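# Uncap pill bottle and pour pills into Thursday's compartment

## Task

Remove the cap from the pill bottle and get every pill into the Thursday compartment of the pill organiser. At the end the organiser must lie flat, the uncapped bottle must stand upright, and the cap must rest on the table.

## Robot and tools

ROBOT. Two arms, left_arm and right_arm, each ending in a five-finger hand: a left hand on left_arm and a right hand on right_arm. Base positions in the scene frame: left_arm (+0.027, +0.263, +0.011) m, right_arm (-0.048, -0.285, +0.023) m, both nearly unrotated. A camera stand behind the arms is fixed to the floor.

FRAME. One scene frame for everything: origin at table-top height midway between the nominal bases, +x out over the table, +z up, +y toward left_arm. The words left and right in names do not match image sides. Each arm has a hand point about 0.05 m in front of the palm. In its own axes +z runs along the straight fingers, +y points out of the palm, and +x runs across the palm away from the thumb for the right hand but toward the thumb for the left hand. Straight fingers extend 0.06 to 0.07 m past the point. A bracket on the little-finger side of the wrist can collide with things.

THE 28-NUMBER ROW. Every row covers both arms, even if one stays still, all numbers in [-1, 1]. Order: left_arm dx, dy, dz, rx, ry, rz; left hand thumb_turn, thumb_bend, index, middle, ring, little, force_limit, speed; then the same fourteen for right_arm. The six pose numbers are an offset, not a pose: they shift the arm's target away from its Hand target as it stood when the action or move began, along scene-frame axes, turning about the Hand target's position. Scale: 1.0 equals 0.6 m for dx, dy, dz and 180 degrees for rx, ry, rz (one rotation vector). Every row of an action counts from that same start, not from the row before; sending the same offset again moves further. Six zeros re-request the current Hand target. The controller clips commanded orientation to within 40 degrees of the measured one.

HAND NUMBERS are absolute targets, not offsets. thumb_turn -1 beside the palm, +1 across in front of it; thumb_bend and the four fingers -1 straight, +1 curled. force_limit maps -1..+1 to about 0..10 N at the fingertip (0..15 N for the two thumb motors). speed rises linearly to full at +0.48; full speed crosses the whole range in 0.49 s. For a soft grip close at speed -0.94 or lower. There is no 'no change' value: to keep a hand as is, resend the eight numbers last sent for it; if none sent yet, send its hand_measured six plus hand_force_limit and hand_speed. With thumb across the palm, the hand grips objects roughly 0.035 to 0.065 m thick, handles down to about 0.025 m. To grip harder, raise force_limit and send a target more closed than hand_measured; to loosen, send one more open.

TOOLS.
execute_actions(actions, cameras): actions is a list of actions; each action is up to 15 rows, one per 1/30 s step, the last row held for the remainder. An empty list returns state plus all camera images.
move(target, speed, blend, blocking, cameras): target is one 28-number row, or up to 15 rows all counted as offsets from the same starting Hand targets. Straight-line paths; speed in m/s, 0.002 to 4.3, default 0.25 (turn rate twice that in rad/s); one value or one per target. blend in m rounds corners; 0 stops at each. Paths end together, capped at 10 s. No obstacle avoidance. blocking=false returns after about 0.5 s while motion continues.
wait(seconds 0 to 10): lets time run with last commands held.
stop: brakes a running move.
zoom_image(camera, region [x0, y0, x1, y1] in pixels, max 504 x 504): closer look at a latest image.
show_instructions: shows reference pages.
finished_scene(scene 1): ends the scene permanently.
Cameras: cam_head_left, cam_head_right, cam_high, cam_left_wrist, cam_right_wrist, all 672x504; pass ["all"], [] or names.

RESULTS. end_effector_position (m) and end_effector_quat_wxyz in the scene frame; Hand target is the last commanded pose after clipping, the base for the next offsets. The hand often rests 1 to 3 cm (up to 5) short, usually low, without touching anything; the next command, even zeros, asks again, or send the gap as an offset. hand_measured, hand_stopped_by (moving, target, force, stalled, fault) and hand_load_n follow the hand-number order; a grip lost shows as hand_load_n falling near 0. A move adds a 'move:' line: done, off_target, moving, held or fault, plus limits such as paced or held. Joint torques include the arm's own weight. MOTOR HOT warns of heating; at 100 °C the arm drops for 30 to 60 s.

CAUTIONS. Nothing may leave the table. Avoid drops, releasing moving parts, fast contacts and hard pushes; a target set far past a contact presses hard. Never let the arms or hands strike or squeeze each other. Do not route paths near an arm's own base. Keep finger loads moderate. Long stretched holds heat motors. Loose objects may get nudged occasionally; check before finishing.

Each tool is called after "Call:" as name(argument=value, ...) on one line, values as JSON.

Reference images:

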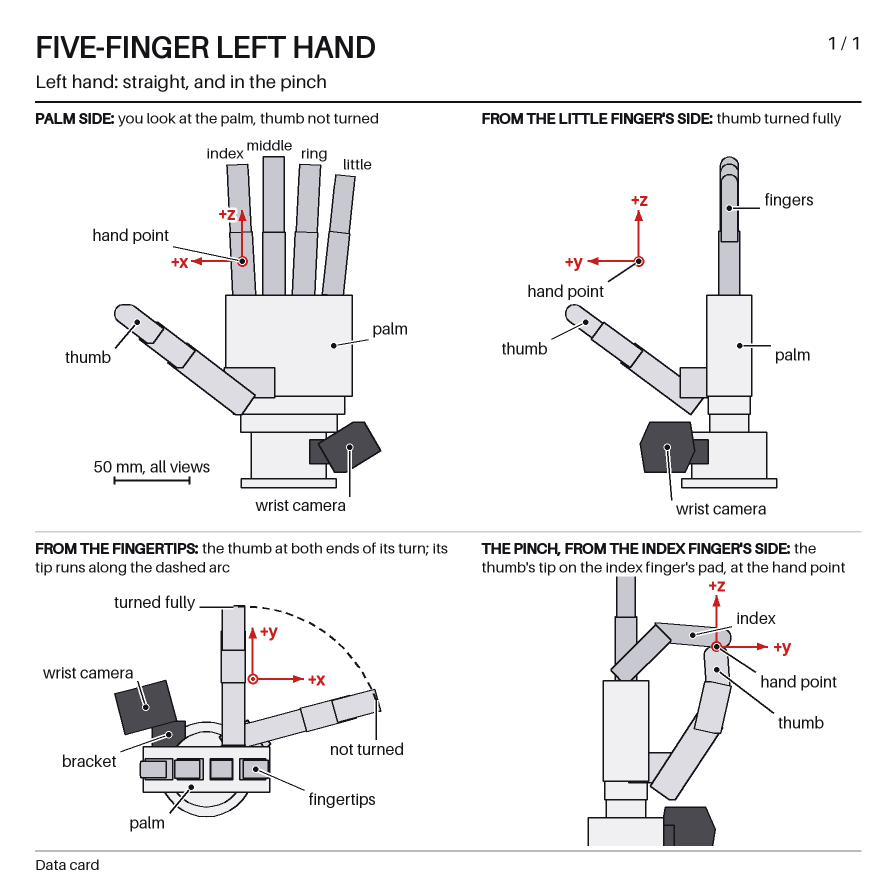

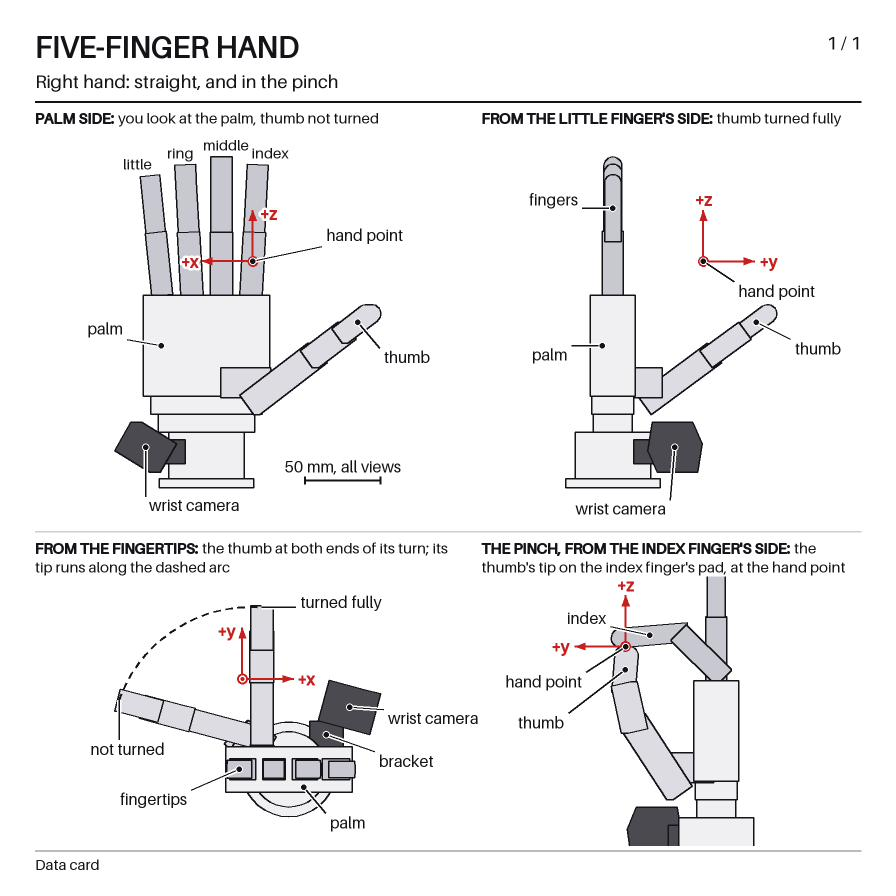

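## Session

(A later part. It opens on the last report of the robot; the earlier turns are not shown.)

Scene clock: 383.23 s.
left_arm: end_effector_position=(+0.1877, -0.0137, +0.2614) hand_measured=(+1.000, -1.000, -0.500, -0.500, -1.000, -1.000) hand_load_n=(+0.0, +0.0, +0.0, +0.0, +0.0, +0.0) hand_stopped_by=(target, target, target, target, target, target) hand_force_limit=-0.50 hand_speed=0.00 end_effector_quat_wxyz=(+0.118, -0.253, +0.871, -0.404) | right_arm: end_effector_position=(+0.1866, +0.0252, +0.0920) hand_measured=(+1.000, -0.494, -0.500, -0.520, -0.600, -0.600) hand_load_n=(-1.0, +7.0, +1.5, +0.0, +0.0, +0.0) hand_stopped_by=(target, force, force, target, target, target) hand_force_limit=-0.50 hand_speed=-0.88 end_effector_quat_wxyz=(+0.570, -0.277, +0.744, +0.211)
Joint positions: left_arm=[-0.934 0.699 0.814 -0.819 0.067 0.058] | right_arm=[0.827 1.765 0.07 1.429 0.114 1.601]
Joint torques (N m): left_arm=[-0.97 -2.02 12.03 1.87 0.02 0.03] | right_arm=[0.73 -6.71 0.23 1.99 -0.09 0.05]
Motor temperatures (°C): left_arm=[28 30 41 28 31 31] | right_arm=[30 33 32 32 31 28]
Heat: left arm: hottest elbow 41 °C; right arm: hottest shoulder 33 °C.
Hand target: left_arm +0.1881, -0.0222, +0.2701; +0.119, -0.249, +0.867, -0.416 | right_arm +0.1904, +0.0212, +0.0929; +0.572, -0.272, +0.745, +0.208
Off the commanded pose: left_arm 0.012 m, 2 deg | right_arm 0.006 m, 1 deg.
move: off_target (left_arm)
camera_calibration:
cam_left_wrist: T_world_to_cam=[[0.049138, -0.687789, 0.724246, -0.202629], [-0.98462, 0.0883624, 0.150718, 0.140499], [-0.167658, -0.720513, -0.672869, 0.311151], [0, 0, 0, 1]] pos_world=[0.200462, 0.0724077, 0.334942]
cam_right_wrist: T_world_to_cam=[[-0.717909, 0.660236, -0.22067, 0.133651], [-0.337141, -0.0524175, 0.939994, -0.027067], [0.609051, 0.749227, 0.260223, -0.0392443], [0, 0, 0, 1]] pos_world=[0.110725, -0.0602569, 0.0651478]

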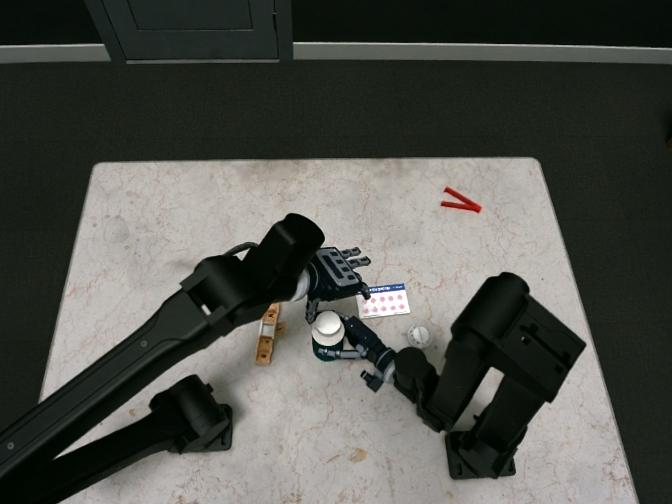

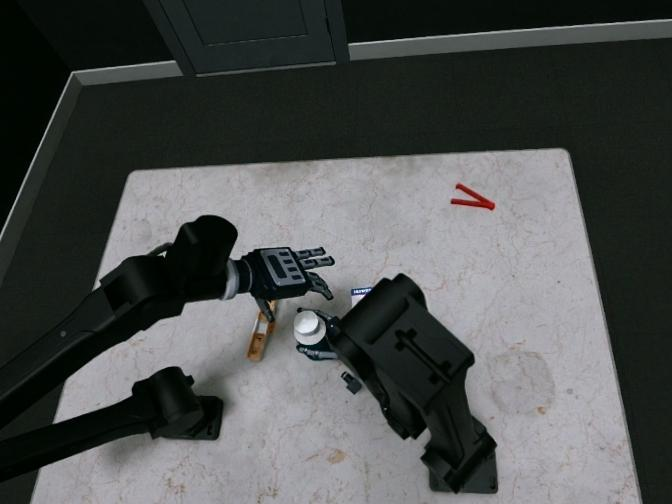

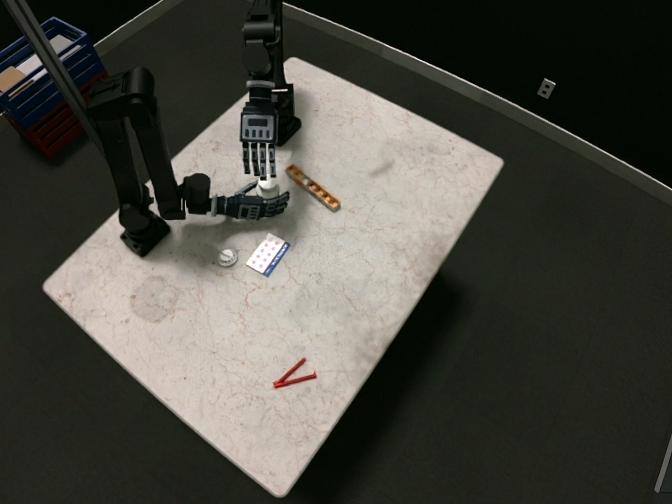

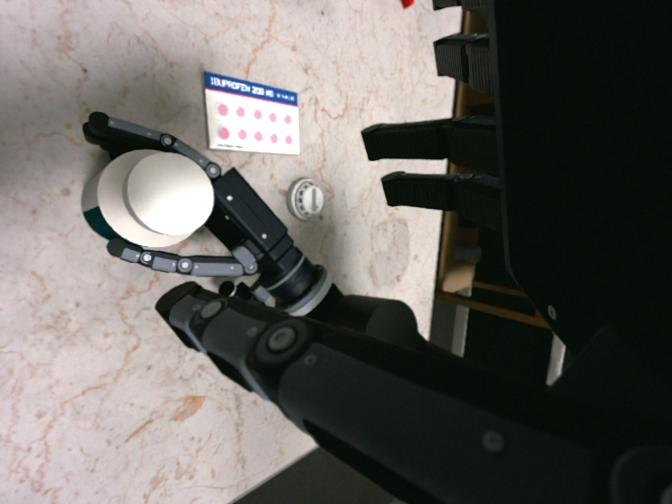

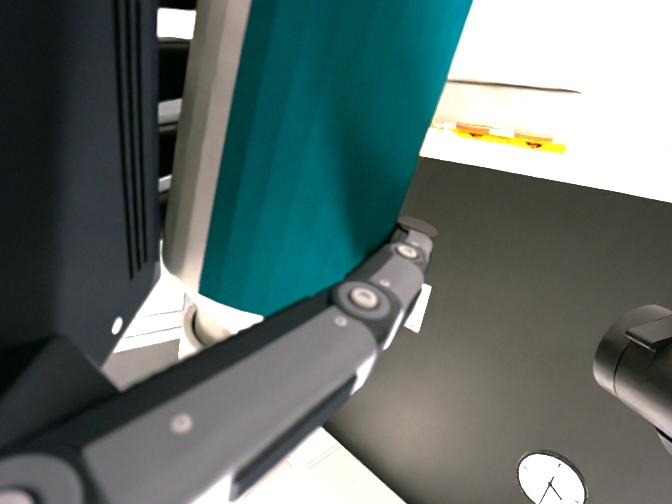

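Call:
zoom_image(camera="cam_left_wrist", region=[60, 90, 320, 340])

Call:
zoom_image(camera="cam_head_left", region=[270, 220, 410, 380])

Call:
zoom_image(camera="cam_head_right", region=[220, 220, 360, 380])

Scaled by 1.938 from the camera's 672x504 image, which has a finer 960x720 frame.

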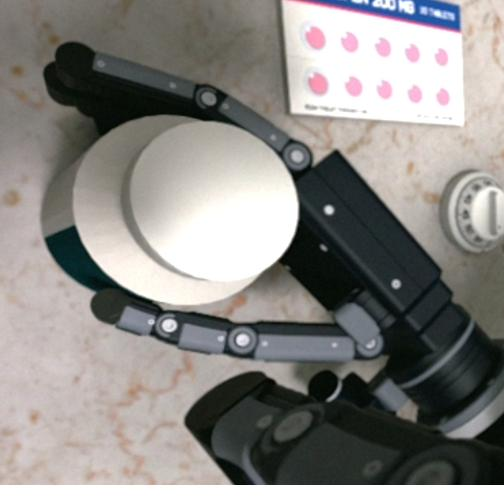

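Scaled by 3.150 from the camera's 672x504 image, which has a finer 960x720 frame.

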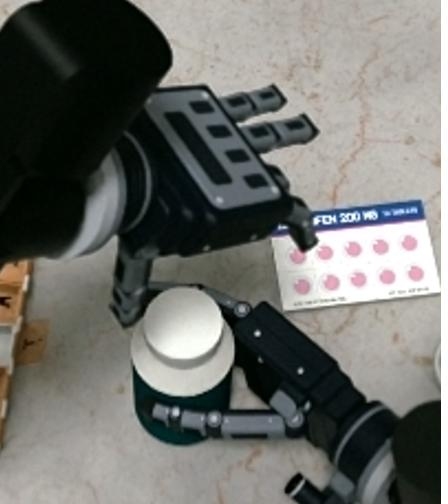

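Scaled by 3.150 from the camera's 672x504 image, which has a finer 960x720 frame.

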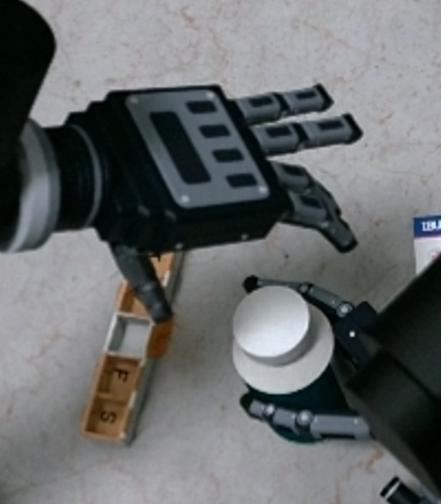

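Call:
move(target=[[0.0183,-0.0083,-0.1,0,0,0,1,-1,-0.5,-0.5,-1,-1,-0.5,0,0,0,0,0,0,0,1,-0.49,-0.5,-0.52,-0.6,-0.6,-0.5,-0.88]], speed=0.08, cameras=["cam_head_left","cam_head_right","cam_high","cam_left_wrist"])

Call:
zoom_image(camera="cam_left_wrist", region=[0, 100, 300, 400])

Call:
zoom_image(camera="cam_head_right", region=[220, 220, 360, 380])

Scene clock: 401.17 s.
left_arm: end_effector_position=(+0.1937, -0.0248, +0.2083) hand_measured=(+1.000, -1.000, -0.500, -0.500, -1.000, -1.000) hand_load_n=(+0.0, +0.0, +0.0, +0.0, +0.0, -0.5) hand_stopped_by=(target, target, target, target, target, target) hand_force_limit=-0.50 hand_speed=0.00 end_effector_quat_wxyz=(+0.115, -0.249, +0.870, -0.410) | right_arm: end_effector_position=(+0.1866, +0.0252, +0.0920) hand_measured=(+1.000, -0.494, -0.500, -0.520, -0.600, -0.600) hand_load_n=(-0.5, +6.5, +1.5, +0.0, +0.0, +0.0) hand_stopped_by=(target, force, force, target, target, target) hand_force_limit=-0.50 hand_speed=-0.88 end_effector_quat_wxyz=(+0.570, -0.277, +0.744, +0.211)
Joint positions: left_arm=[-0.934 0.726 0.679 -0.645 0.078 0.059] | right_arm=[0.827 1.765 0.07 1.429 0.114 1.601]
Joint torques (N m): left_arm=[1.44 -2.26 11.04 1.95 0.33 0.19] | right_arm=[0.73 -6.71 0.21 1.99 -0.09 0.05]
Heat: left arm: hottest elbow 41 °C; right arm: hottest shoulder 33 °C.
Hand target: left_arm +0.1991, -0.0272, +0.2100; +0.119, -0.249, +0.867, -0.416 | right_arm +0.1904, +0.0212, +0.0929; +0.572, -0.272, +0.745, +0.208
Off the commanded pose: left_arm 0.006 m, 1 deg | right_arm 0.006 m, 1 deg.
move: done
camera_calibration:
cam_left_wrist: T_world_to_cam=[[0.0417816, -0.678743, 0.733186, -0.172229], [-0.984108, 0.0988031, 0.147547, 0.156214], [-0.172588, -0.727699, -0.663828, 0.267283], [0, 0, 0, 1]] pos_world=[0.207057, 0.0621681, 0.280657]
Images, in order (width x height): cam_head_left 672x504, cam_head_right 672x504, cam_high 672x504, cam_left_wrist 672x504.

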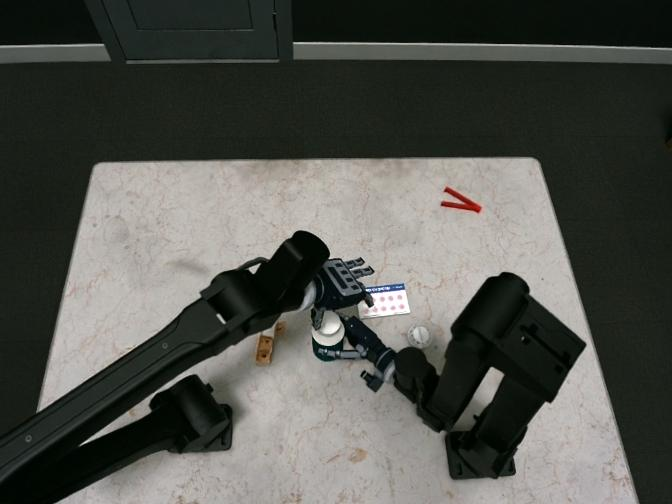

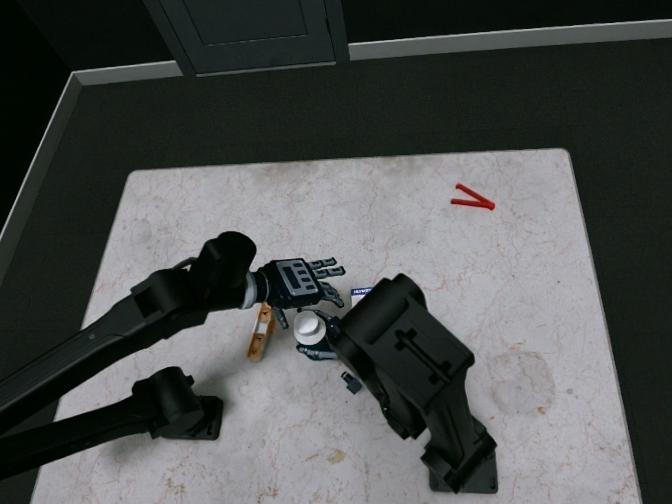

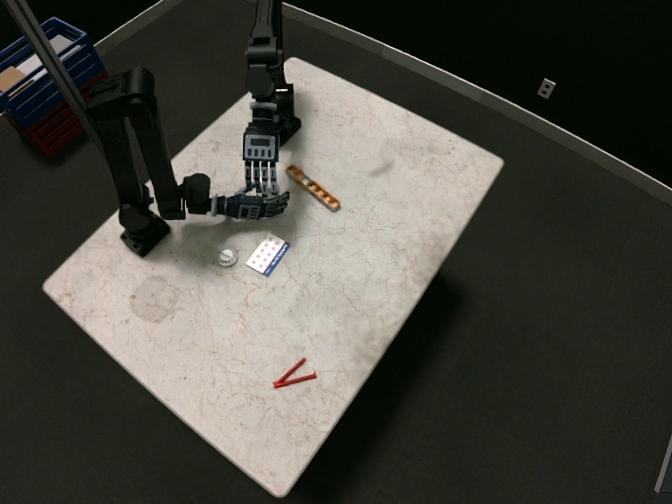

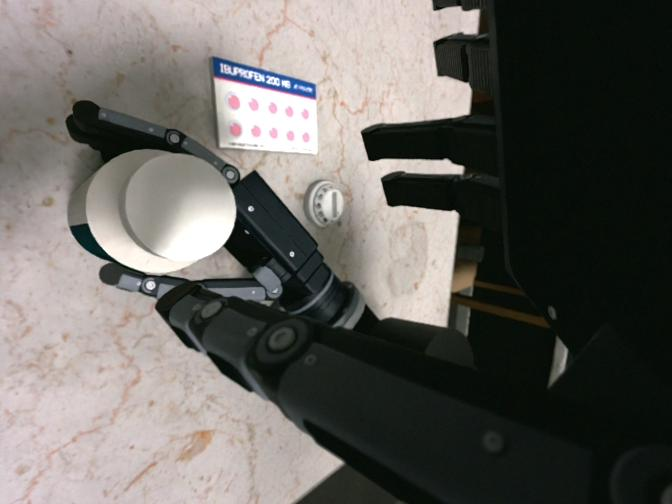

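Scaled by 1.680 from the camera's 672x504 image, which has a finer 960x720 frame.

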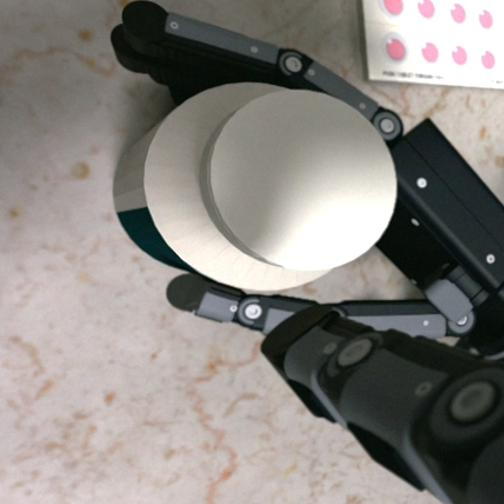

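Scaled by 3.150 from the camera's 672x504 image, which has a finer 960x720 frame.

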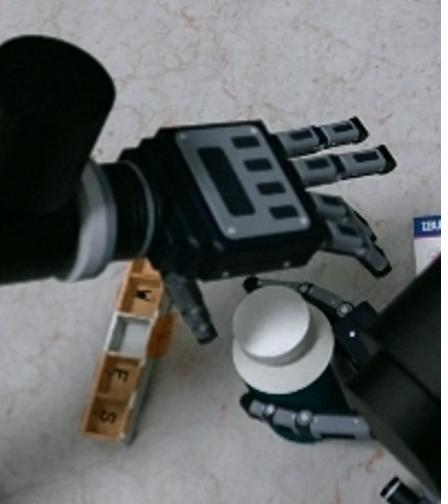

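Call:
move(target=[[0.0132,0.0183,0,0,0,0.0722,1,-1,-0.5,-0.5,-1,-1,-0.5,0,0,0,0,0,0,0,1,-0.49,-0.5,-0.52,-0.6,-0.6,-0.5,-0.88],[0.0132,0.0183,-0.0805,0,0,0.0722,1,-1,-0.5,-0.5,-1,-1,-0.5,0,0,0,0,0,0,0,1,-0.49,-0.5,-0.52,-0.6,-0.6,-0.5,-0.88]], speed=0.08, cameras=["cam_head_left","cam_head_right","cam_high","cam_left_wrist","cam_right_wrist"])

Call:
zoom_image(camera="cam_left_wrist", region=[0, 100, 300, 400])

Call:
zoom_image(camera="cam_head_right", region=[220, 240, 360, 380])

Call:
zoom_image(camera="cam_high", region=[200, 120, 320, 240])

Scene clock: 428.93 s.
left_arm: end_effector_position=(+0.2082, -0.0094, +0.1604) hand_measured=(+1.000, -1.000, -0.500, -0.500, -1.000, -1.000) hand_load_n=(+0.0, +0.0, +0.0, +0.0, +0.0, +0.0) hand_stopped_by=(target, target, target, target, target, target) hand_force_limit=-0.50 hand_speed=0.00 end_effector_quat_wxyz=(+0.167, -0.348, +0.835, -0.393) | right_arm: end_effector_position=(+0.1866, +0.0252, +0.0920) hand_measured=(+1.000, -0.494, -0.500, -0.520, -0.600, -0.600) hand_load_n=(-0.5, +7.0, +1.5, +0.0, +0.0, +0.0) hand_stopped_by=(target, force, force, target, target, target) hand_force_limit=-0.50 hand_speed=-0.88 end_effector_quat_wxyz=(+0.570, -0.277, +0.744, +0.211)
Joint positions: left_arm=[-0.968 0.708 0.547 -0.535 -0.137 -0.106] | right_arm=[0.827 1.765 0.07 1.429 0.114 1.601]
Joint torques (N m): left_arm=[-0.97 -1.79 10.85 1.87 -0.09 0.06] | right_arm=[0.79 -6.65 0.21 2 -0.09 0.05]
Heat: left arm: hottest elbow 41 °C; right arm: hottest shoulder 33 °C.
Hand target: left_arm +0.2071, -0.0160, +0.1616; +0.166, -0.345, +0.833, -0.400 | right_arm +0.1904, +0.0212, +0.0929; +0.572, -0.272, +0.745, +0.208
Off the commanded pose: left_arm 0.007 m, 1 deg | right_arm 0.006 m, 1 deg.
move: done
camera_calibration:
cam_left_wrist: T_world_to_cam=[[0.193583, -0.654183, 0.731143, -0.158424], [-0.981052, -0.135091, 0.13888, 0.174595], [0.00791791, -0.744174, -0.667939, 0.212099], [0, 0, 0, 1]] pos_world=[0.200275, 0.0777865, 0.233252]
cam_right_wrist: T_world_to_cam=[[-0.717909, 0.660236, -0.22067, 0.133651], [-0.337141, -0.0524175, 0.939994, -0.027067], [0.609051, 0.749227, 0.260223, -0.0392443], [0, 0, 0, 1]] pos_world=[0.110725, -0.0602569, 0.0651478]

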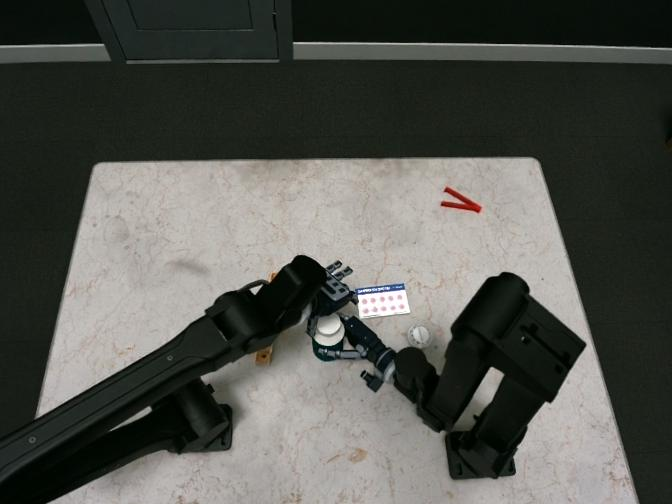

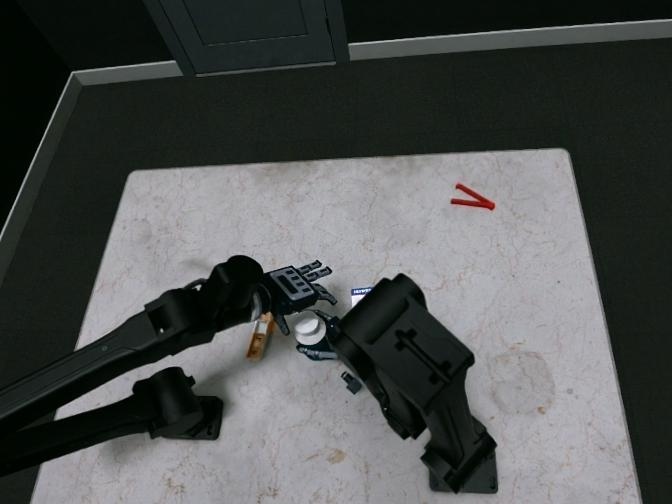

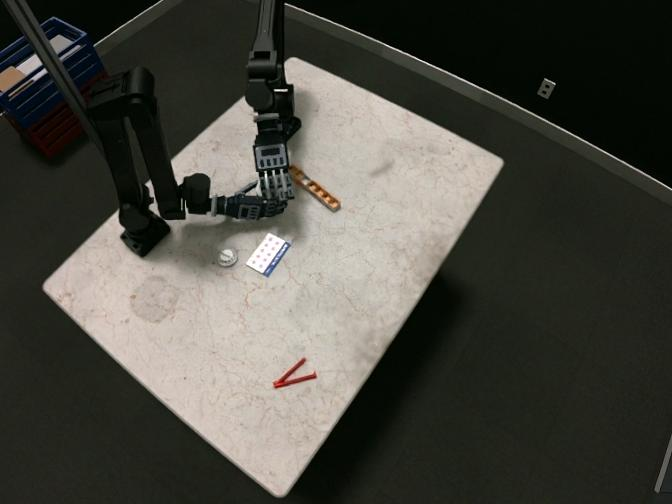

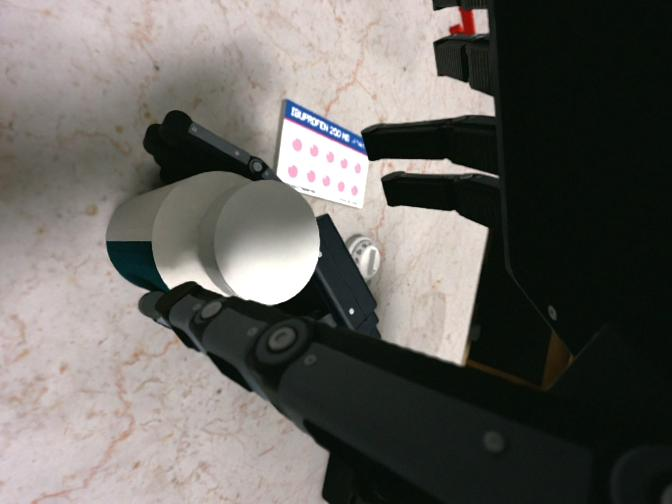

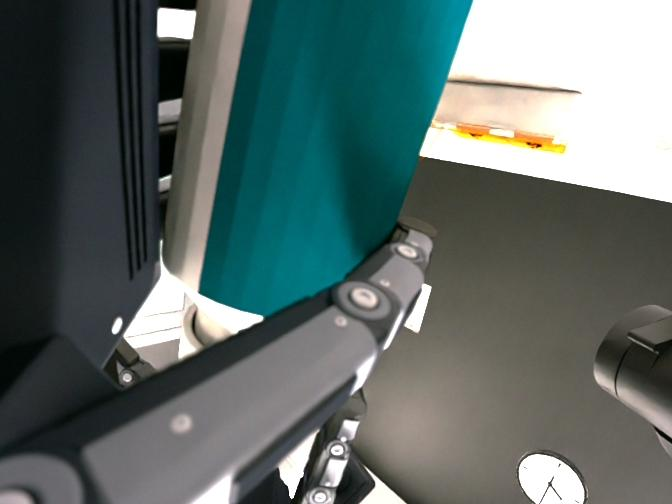

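Scaled by 1.680 from the camera's 672x504 image, which has a finer 960x720 frame.

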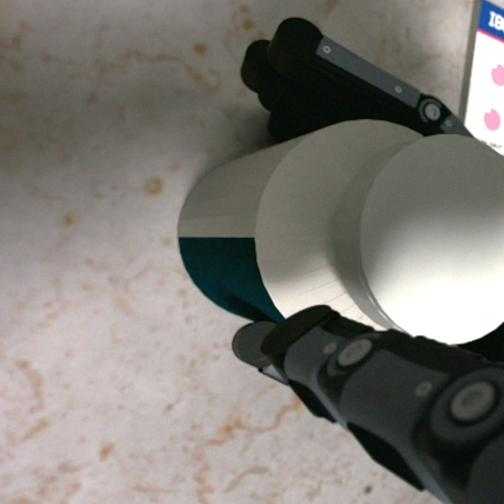

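Scaled by 3.600 from the camera's 672x504 image, which has a finer 960x720 frame.

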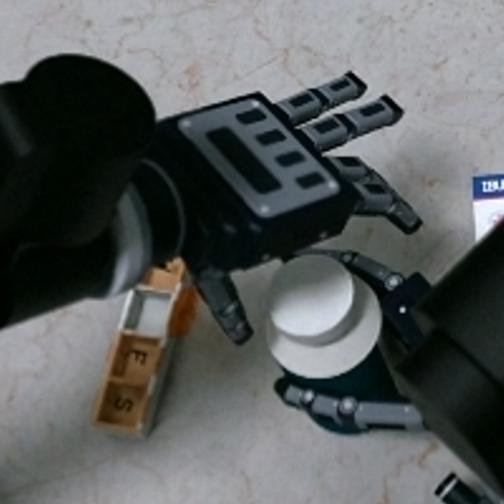

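Scaled by 4.200 from the camera's 672x504 image, which has a finer 960x720 frame.

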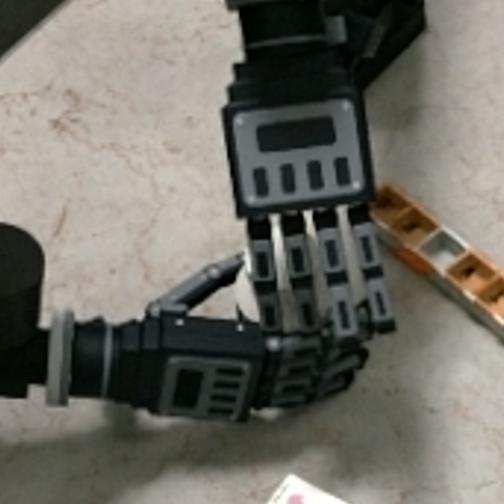

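Call:
move(target=[[-0.011,-0.0073,0,0,0,0,1,-1,-0.5,-0.5,-1,-1,-0.5,0,0,0,0,0,0,0,1,-0.49,-0.5,-0.52,-0.6,-0.6,-0.5,-0.88],[-0.011,-0.0073,-0.039,0,0,0,1,-1,-0.5,-0.5,-1,-1,-0.5,0,0,0,0,0,0,0,1,-0.49,-0.5,-0.52,-0.6,-0.6,-0.5,-0.88]], speed=0.05, cameras=["cam_head_left","cam_head_right","cam_high","cam_left_wrist","cam_right_wrist"])

Call:
zoom_image(camera="cam_left_wrist", region=[100, 100, 400, 400])

Call:
zoom_image(camera="cam_head_right", region=[220, 240, 360, 380])

Call:
zoom_image(camera="cam_right_wrist", region=[60, 200, 460, 504])

Scene clock: 440.00 s.
left_arm: end_effector_position=(+0.2017, -0.0142, +0.1371) hand_measured=(+1.000, -1.000, -0.500, -0.500, -1.000, -1.000) hand_load_n=(+0.0, +0.0, +0.0, +0.0, +0.0, +0.0) hand_stopped_by=(target, target, target, target, target, target) hand_force_limit=-0.50 hand_speed=0.00 end_effector_quat_wxyz=(+0.167, -0.348, +0.835, -0.393) | right_arm: end_effector_position=(+0.1866, +0.0252, +0.0920) hand_measured=(+1.000, -0.494, -0.500, -0.520, -0.600, -0.600) hand_load_n=(-1.0, +6.5, +1.5, +0.5, +0.0, +0.0) hand_stopped_by=(target, force, force, target, target, target) hand_force_limit=-0.50 hand_speed=-0.88 end_effector_quat_wxyz=(+0.570, -0.277, +0.744, +0.211)
Joint positions: left_arm=[-1.006 0.728 0.492 -0.463 -0.165 -0.13] | right_arm=[0.827 1.765 0.07 1.429 0.114 1.601]
Joint torques (N m): left_arm=[-0.79 -2.02 10.71 1.78 -0.11 0.05] | right_arm=[0.73 -6.71 0.21 1.99 -0.09 0.05]
Heat: left arm: hottest elbow 41 °C; right arm: hottest shoulder 33 °C.
Hand target: left_arm +0.2004, -0.0206, +0.1384; +0.166, -0.345, +0.833, -0.400 | right_arm +0.1904, +0.0212, +0.0929; +0.572, -0.272, +0.745, +0.208
Off the commanded pose: left_arm 0.006 m, 1 deg | right_arm 0.006 m, 1 deg.
move: done
camera_calibration:
cam_left_wrist: T_world_to_cam=[[0.192632, -0.654432, 0.731172, -0.143073], [-0.981244, -0.134013, 0.138567, 0.170829], [0.00730415, -0.74415, -0.667972, 0.193139], [0, 0, 0, 1]] pos_world=[0.193775, 0.0729865, 0.209952]
cam_right_wrist: T_world_to_cam=[[-0.717909, 0.660236, -0.22067, 0.133651], [-0.337141, -0.0524175, 0.939994, -0.027067], [0.609051, 0.749227, 0.260223, -0.0392443], [0, 0, 0, 1]] pos_world=[0.110725, -0.0602569, 0.0651478]

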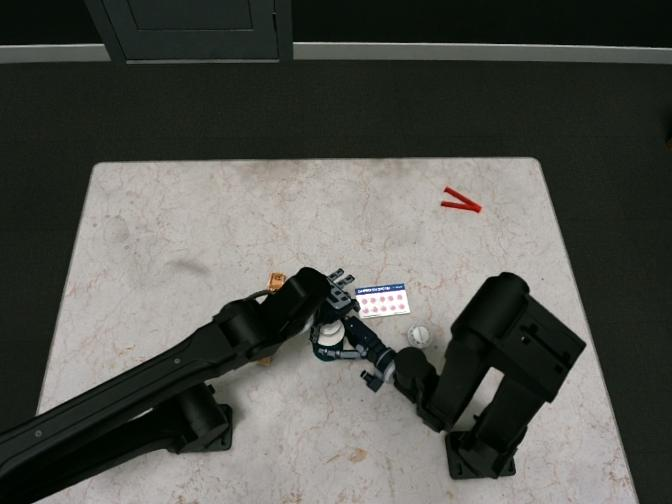

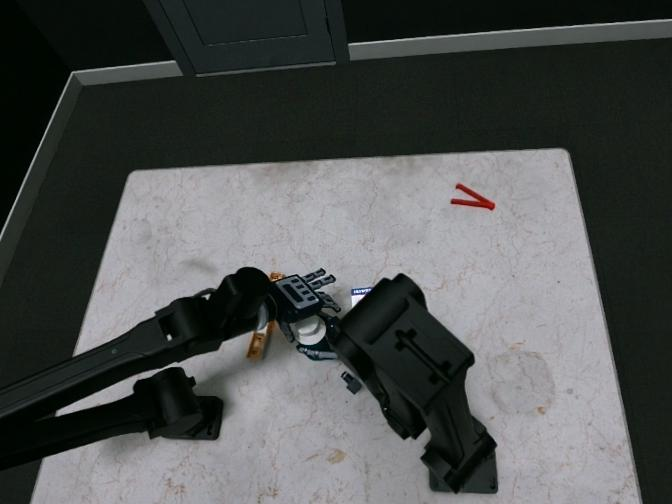

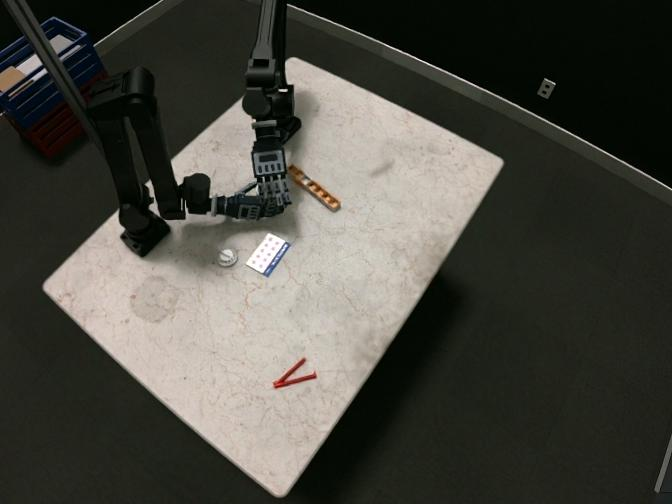

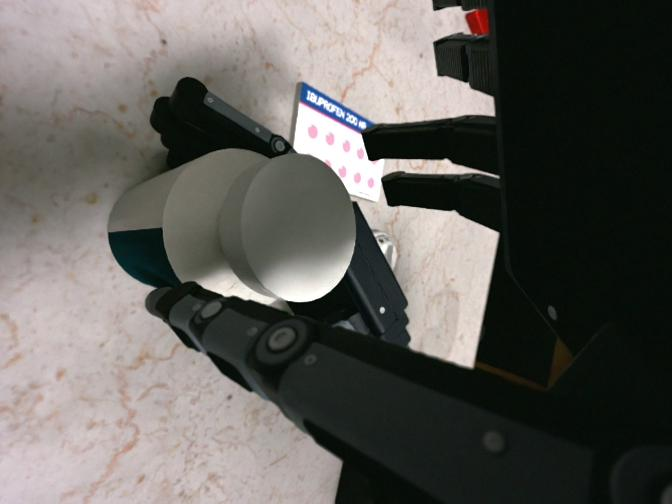

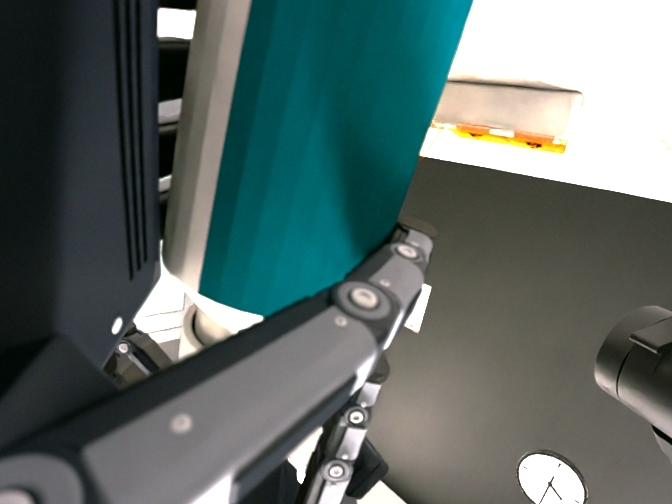

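Scaled by 1.680 from the camera's 672x504 image, which has a finer 960x720 frame.

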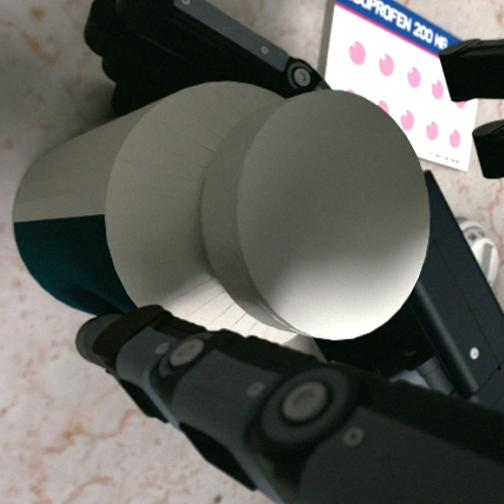

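Scaled by 3.600 from the camera's 672x504 image, which has a finer 960x720 frame.

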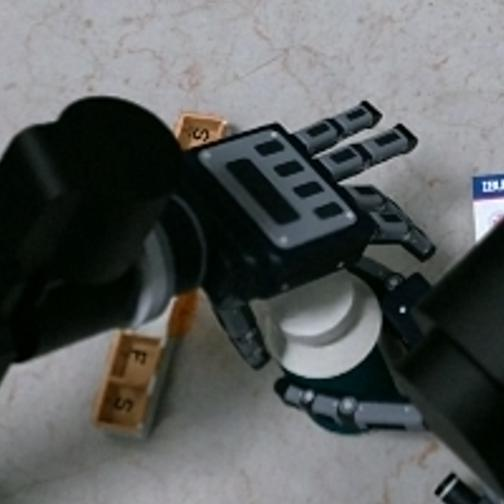

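Scaled by 1.260 from the camera's 672x504 image, which has a finer 960x720 frame.

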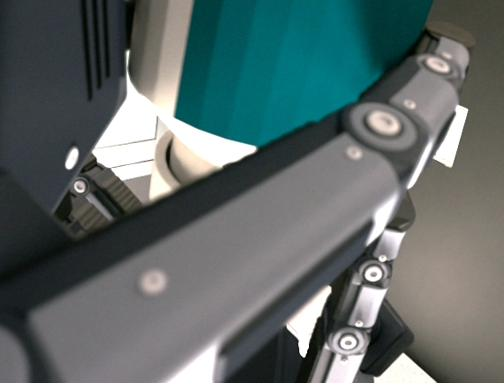

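Call:
move(target=[[0,0,0,0,0,0,1,-1,0.3,0.3,-1,-1,-0.6,-0.88,0,0,0,0,0,0,1,-0.49,-0.5,-0.52,-0.6,-0.6,-0.5,-0.88]], speed=0.05, cameras=["cam_head_left","cam_head_right","cam_left_wrist","cam_right_wrist"])

Call:
zoom_image(camera="cam_left_wrist", region=[100, 100, 400, 400])

Call:
zoom_image(camera="cam_head_right", region=[220, 240, 360, 380])

Call:
zoom_image(camera="cam_right_wrist", region=[60, 200, 460, 504])

Scene clock: 446.67 s.
left_arm: end_effector_position=(+0.2025, -0.0152, +0.1376) hand_measured=(+1.000, -1.000, +0.056, -0.022, -1.000, -1.000) hand_load_n=(+0.0, +0.0, +1.0, +0.0, +0.0, +0.0) hand_stopped_by=(target, target, force, force, target, target) hand_force_limit=-0.60 hand_speed=-0.88 end_effector_quat_wxyz=(+0.168, -0.348, +0.833, -0.395) | right_arm: end_effector_position=(+0.1857, +0.0257, +0.0921) hand_measured=(+1.000, -0.494, -0.500, -0.520, -0.600, -0.600) hand_load_n=(-1.0, +7.0, +1.0, +0.5, +0.0, +0.0) hand_stopped_by=(target, force, force, target, target, target) hand_force_limit=-0.50 hand_speed=-0.88 end_effector_quat_wxyz=(+0.569, -0.279, +0.744, +0.213)
Joint positions: left_arm=[-1.006 0.73 0.492 -0.458 -0.166 -0.132] | right_arm=[0.827 1.765 0.07 1.429 0.109 1.601]
Joint torques (N m): left_arm=[-0.85 -2.02 10.71 1.68 -0.08 0.07] | right_arm=[0.79 -6.71 0.21 1.99 0.14 0.06]
Heat: left arm: hottest elbow 41 °C; right arm: hottest shoulder 33 °C.
Hand target: left_arm +0.2004, -0.0206, +0.1383; +0.166, -0.345, +0.833, -0.400 | right_arm +0.1904, +0.0212, +0.0929; +0.572, -0.272, +0.745, +0.208
Off the commanded pose: left_arm 0.006 m, 1 deg | right_arm 0.007 m, 1 deg.
move: done
camera_calibration:
cam_left_wrist: T_world_to_cam=[[0.192603, -0.650968, 0.734265, -0.144683], [-0.981225, -0.135467, 0.137282, 0.171575], [0.0101025, -0.74692, -0.664837, 0.19174], [0, 0, 0, 1]] pos_world=[0.194283, 0.0722737, 0.210157]
cam_right_wrist: T_world_to_cam=[[-0.721285, 0.656996, -0.219326, 0.133274], [-0.335928, -0.0549033, 0.940286, -0.0276208], [0.605723, 0.751892, 0.260305, -0.0385936], [0, 0, 0, 1]] pos_world=[0.110227, -0.0600587, 0.0652479]
Images, in order (width x height): cam_head_left 672x504, cam_head_right 672x504, cam_left_wrist 672x504, cam_right_wrist 672x504.

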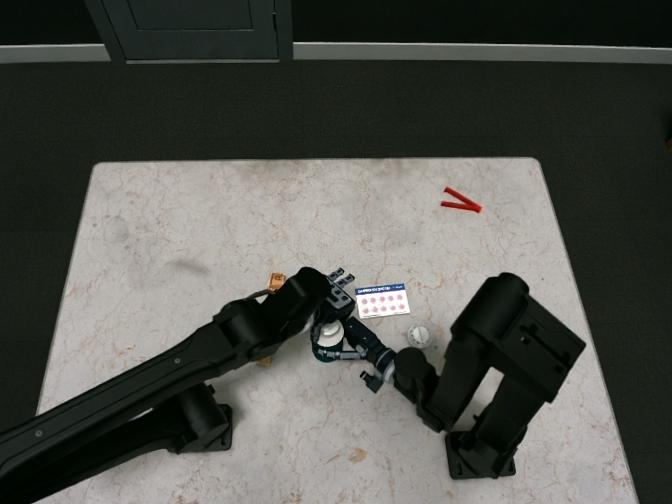

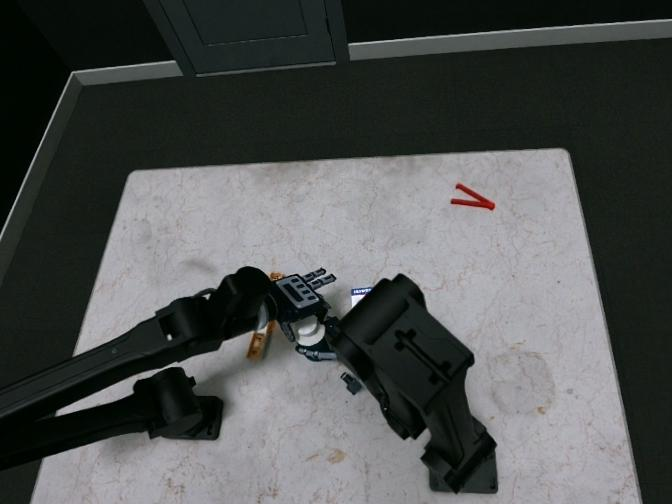

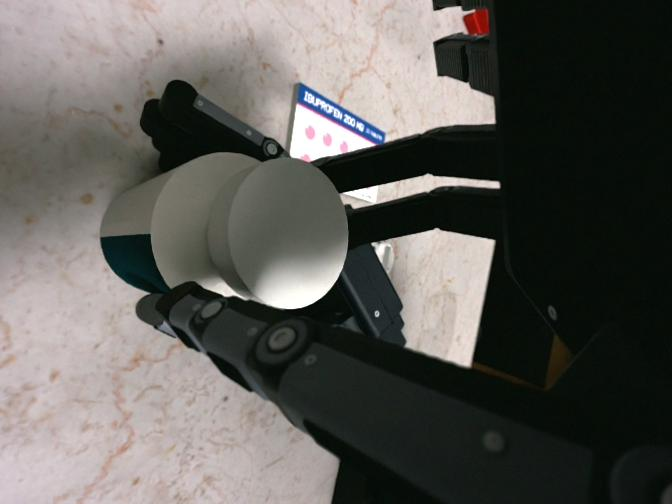

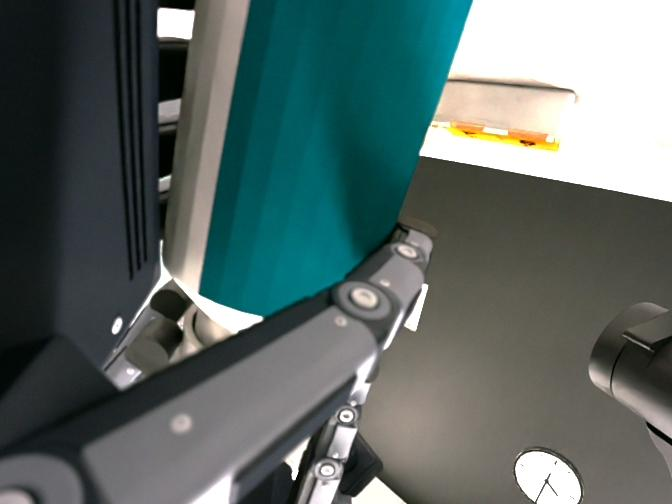

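Scaled by 1.680 from the camera's 672x504 image, which has a finer 960x720 frame.

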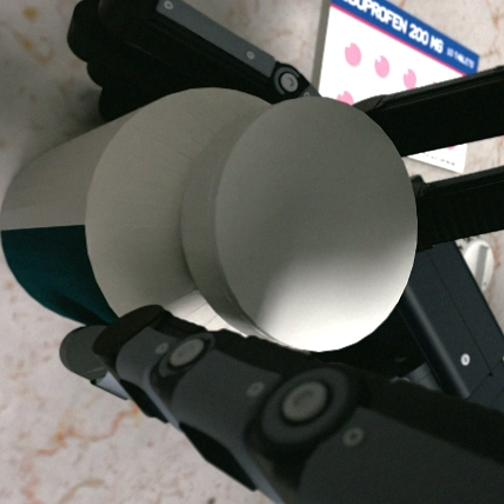

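Scaled by 3.600 from the camera's 672x504 image, which has a finer 960x720 frame.

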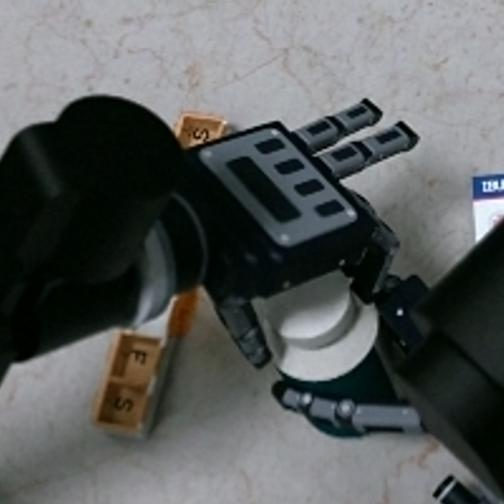

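Scaled by 1.260 from the camera's 672x504 image, which has a finer 960x720 frame.

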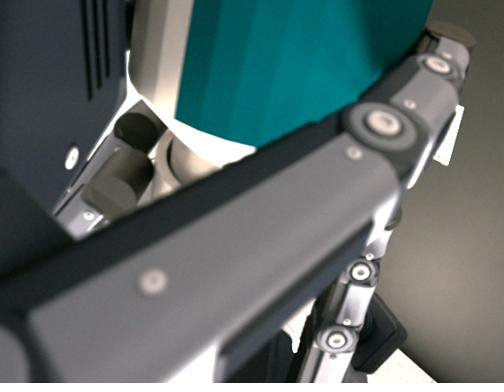

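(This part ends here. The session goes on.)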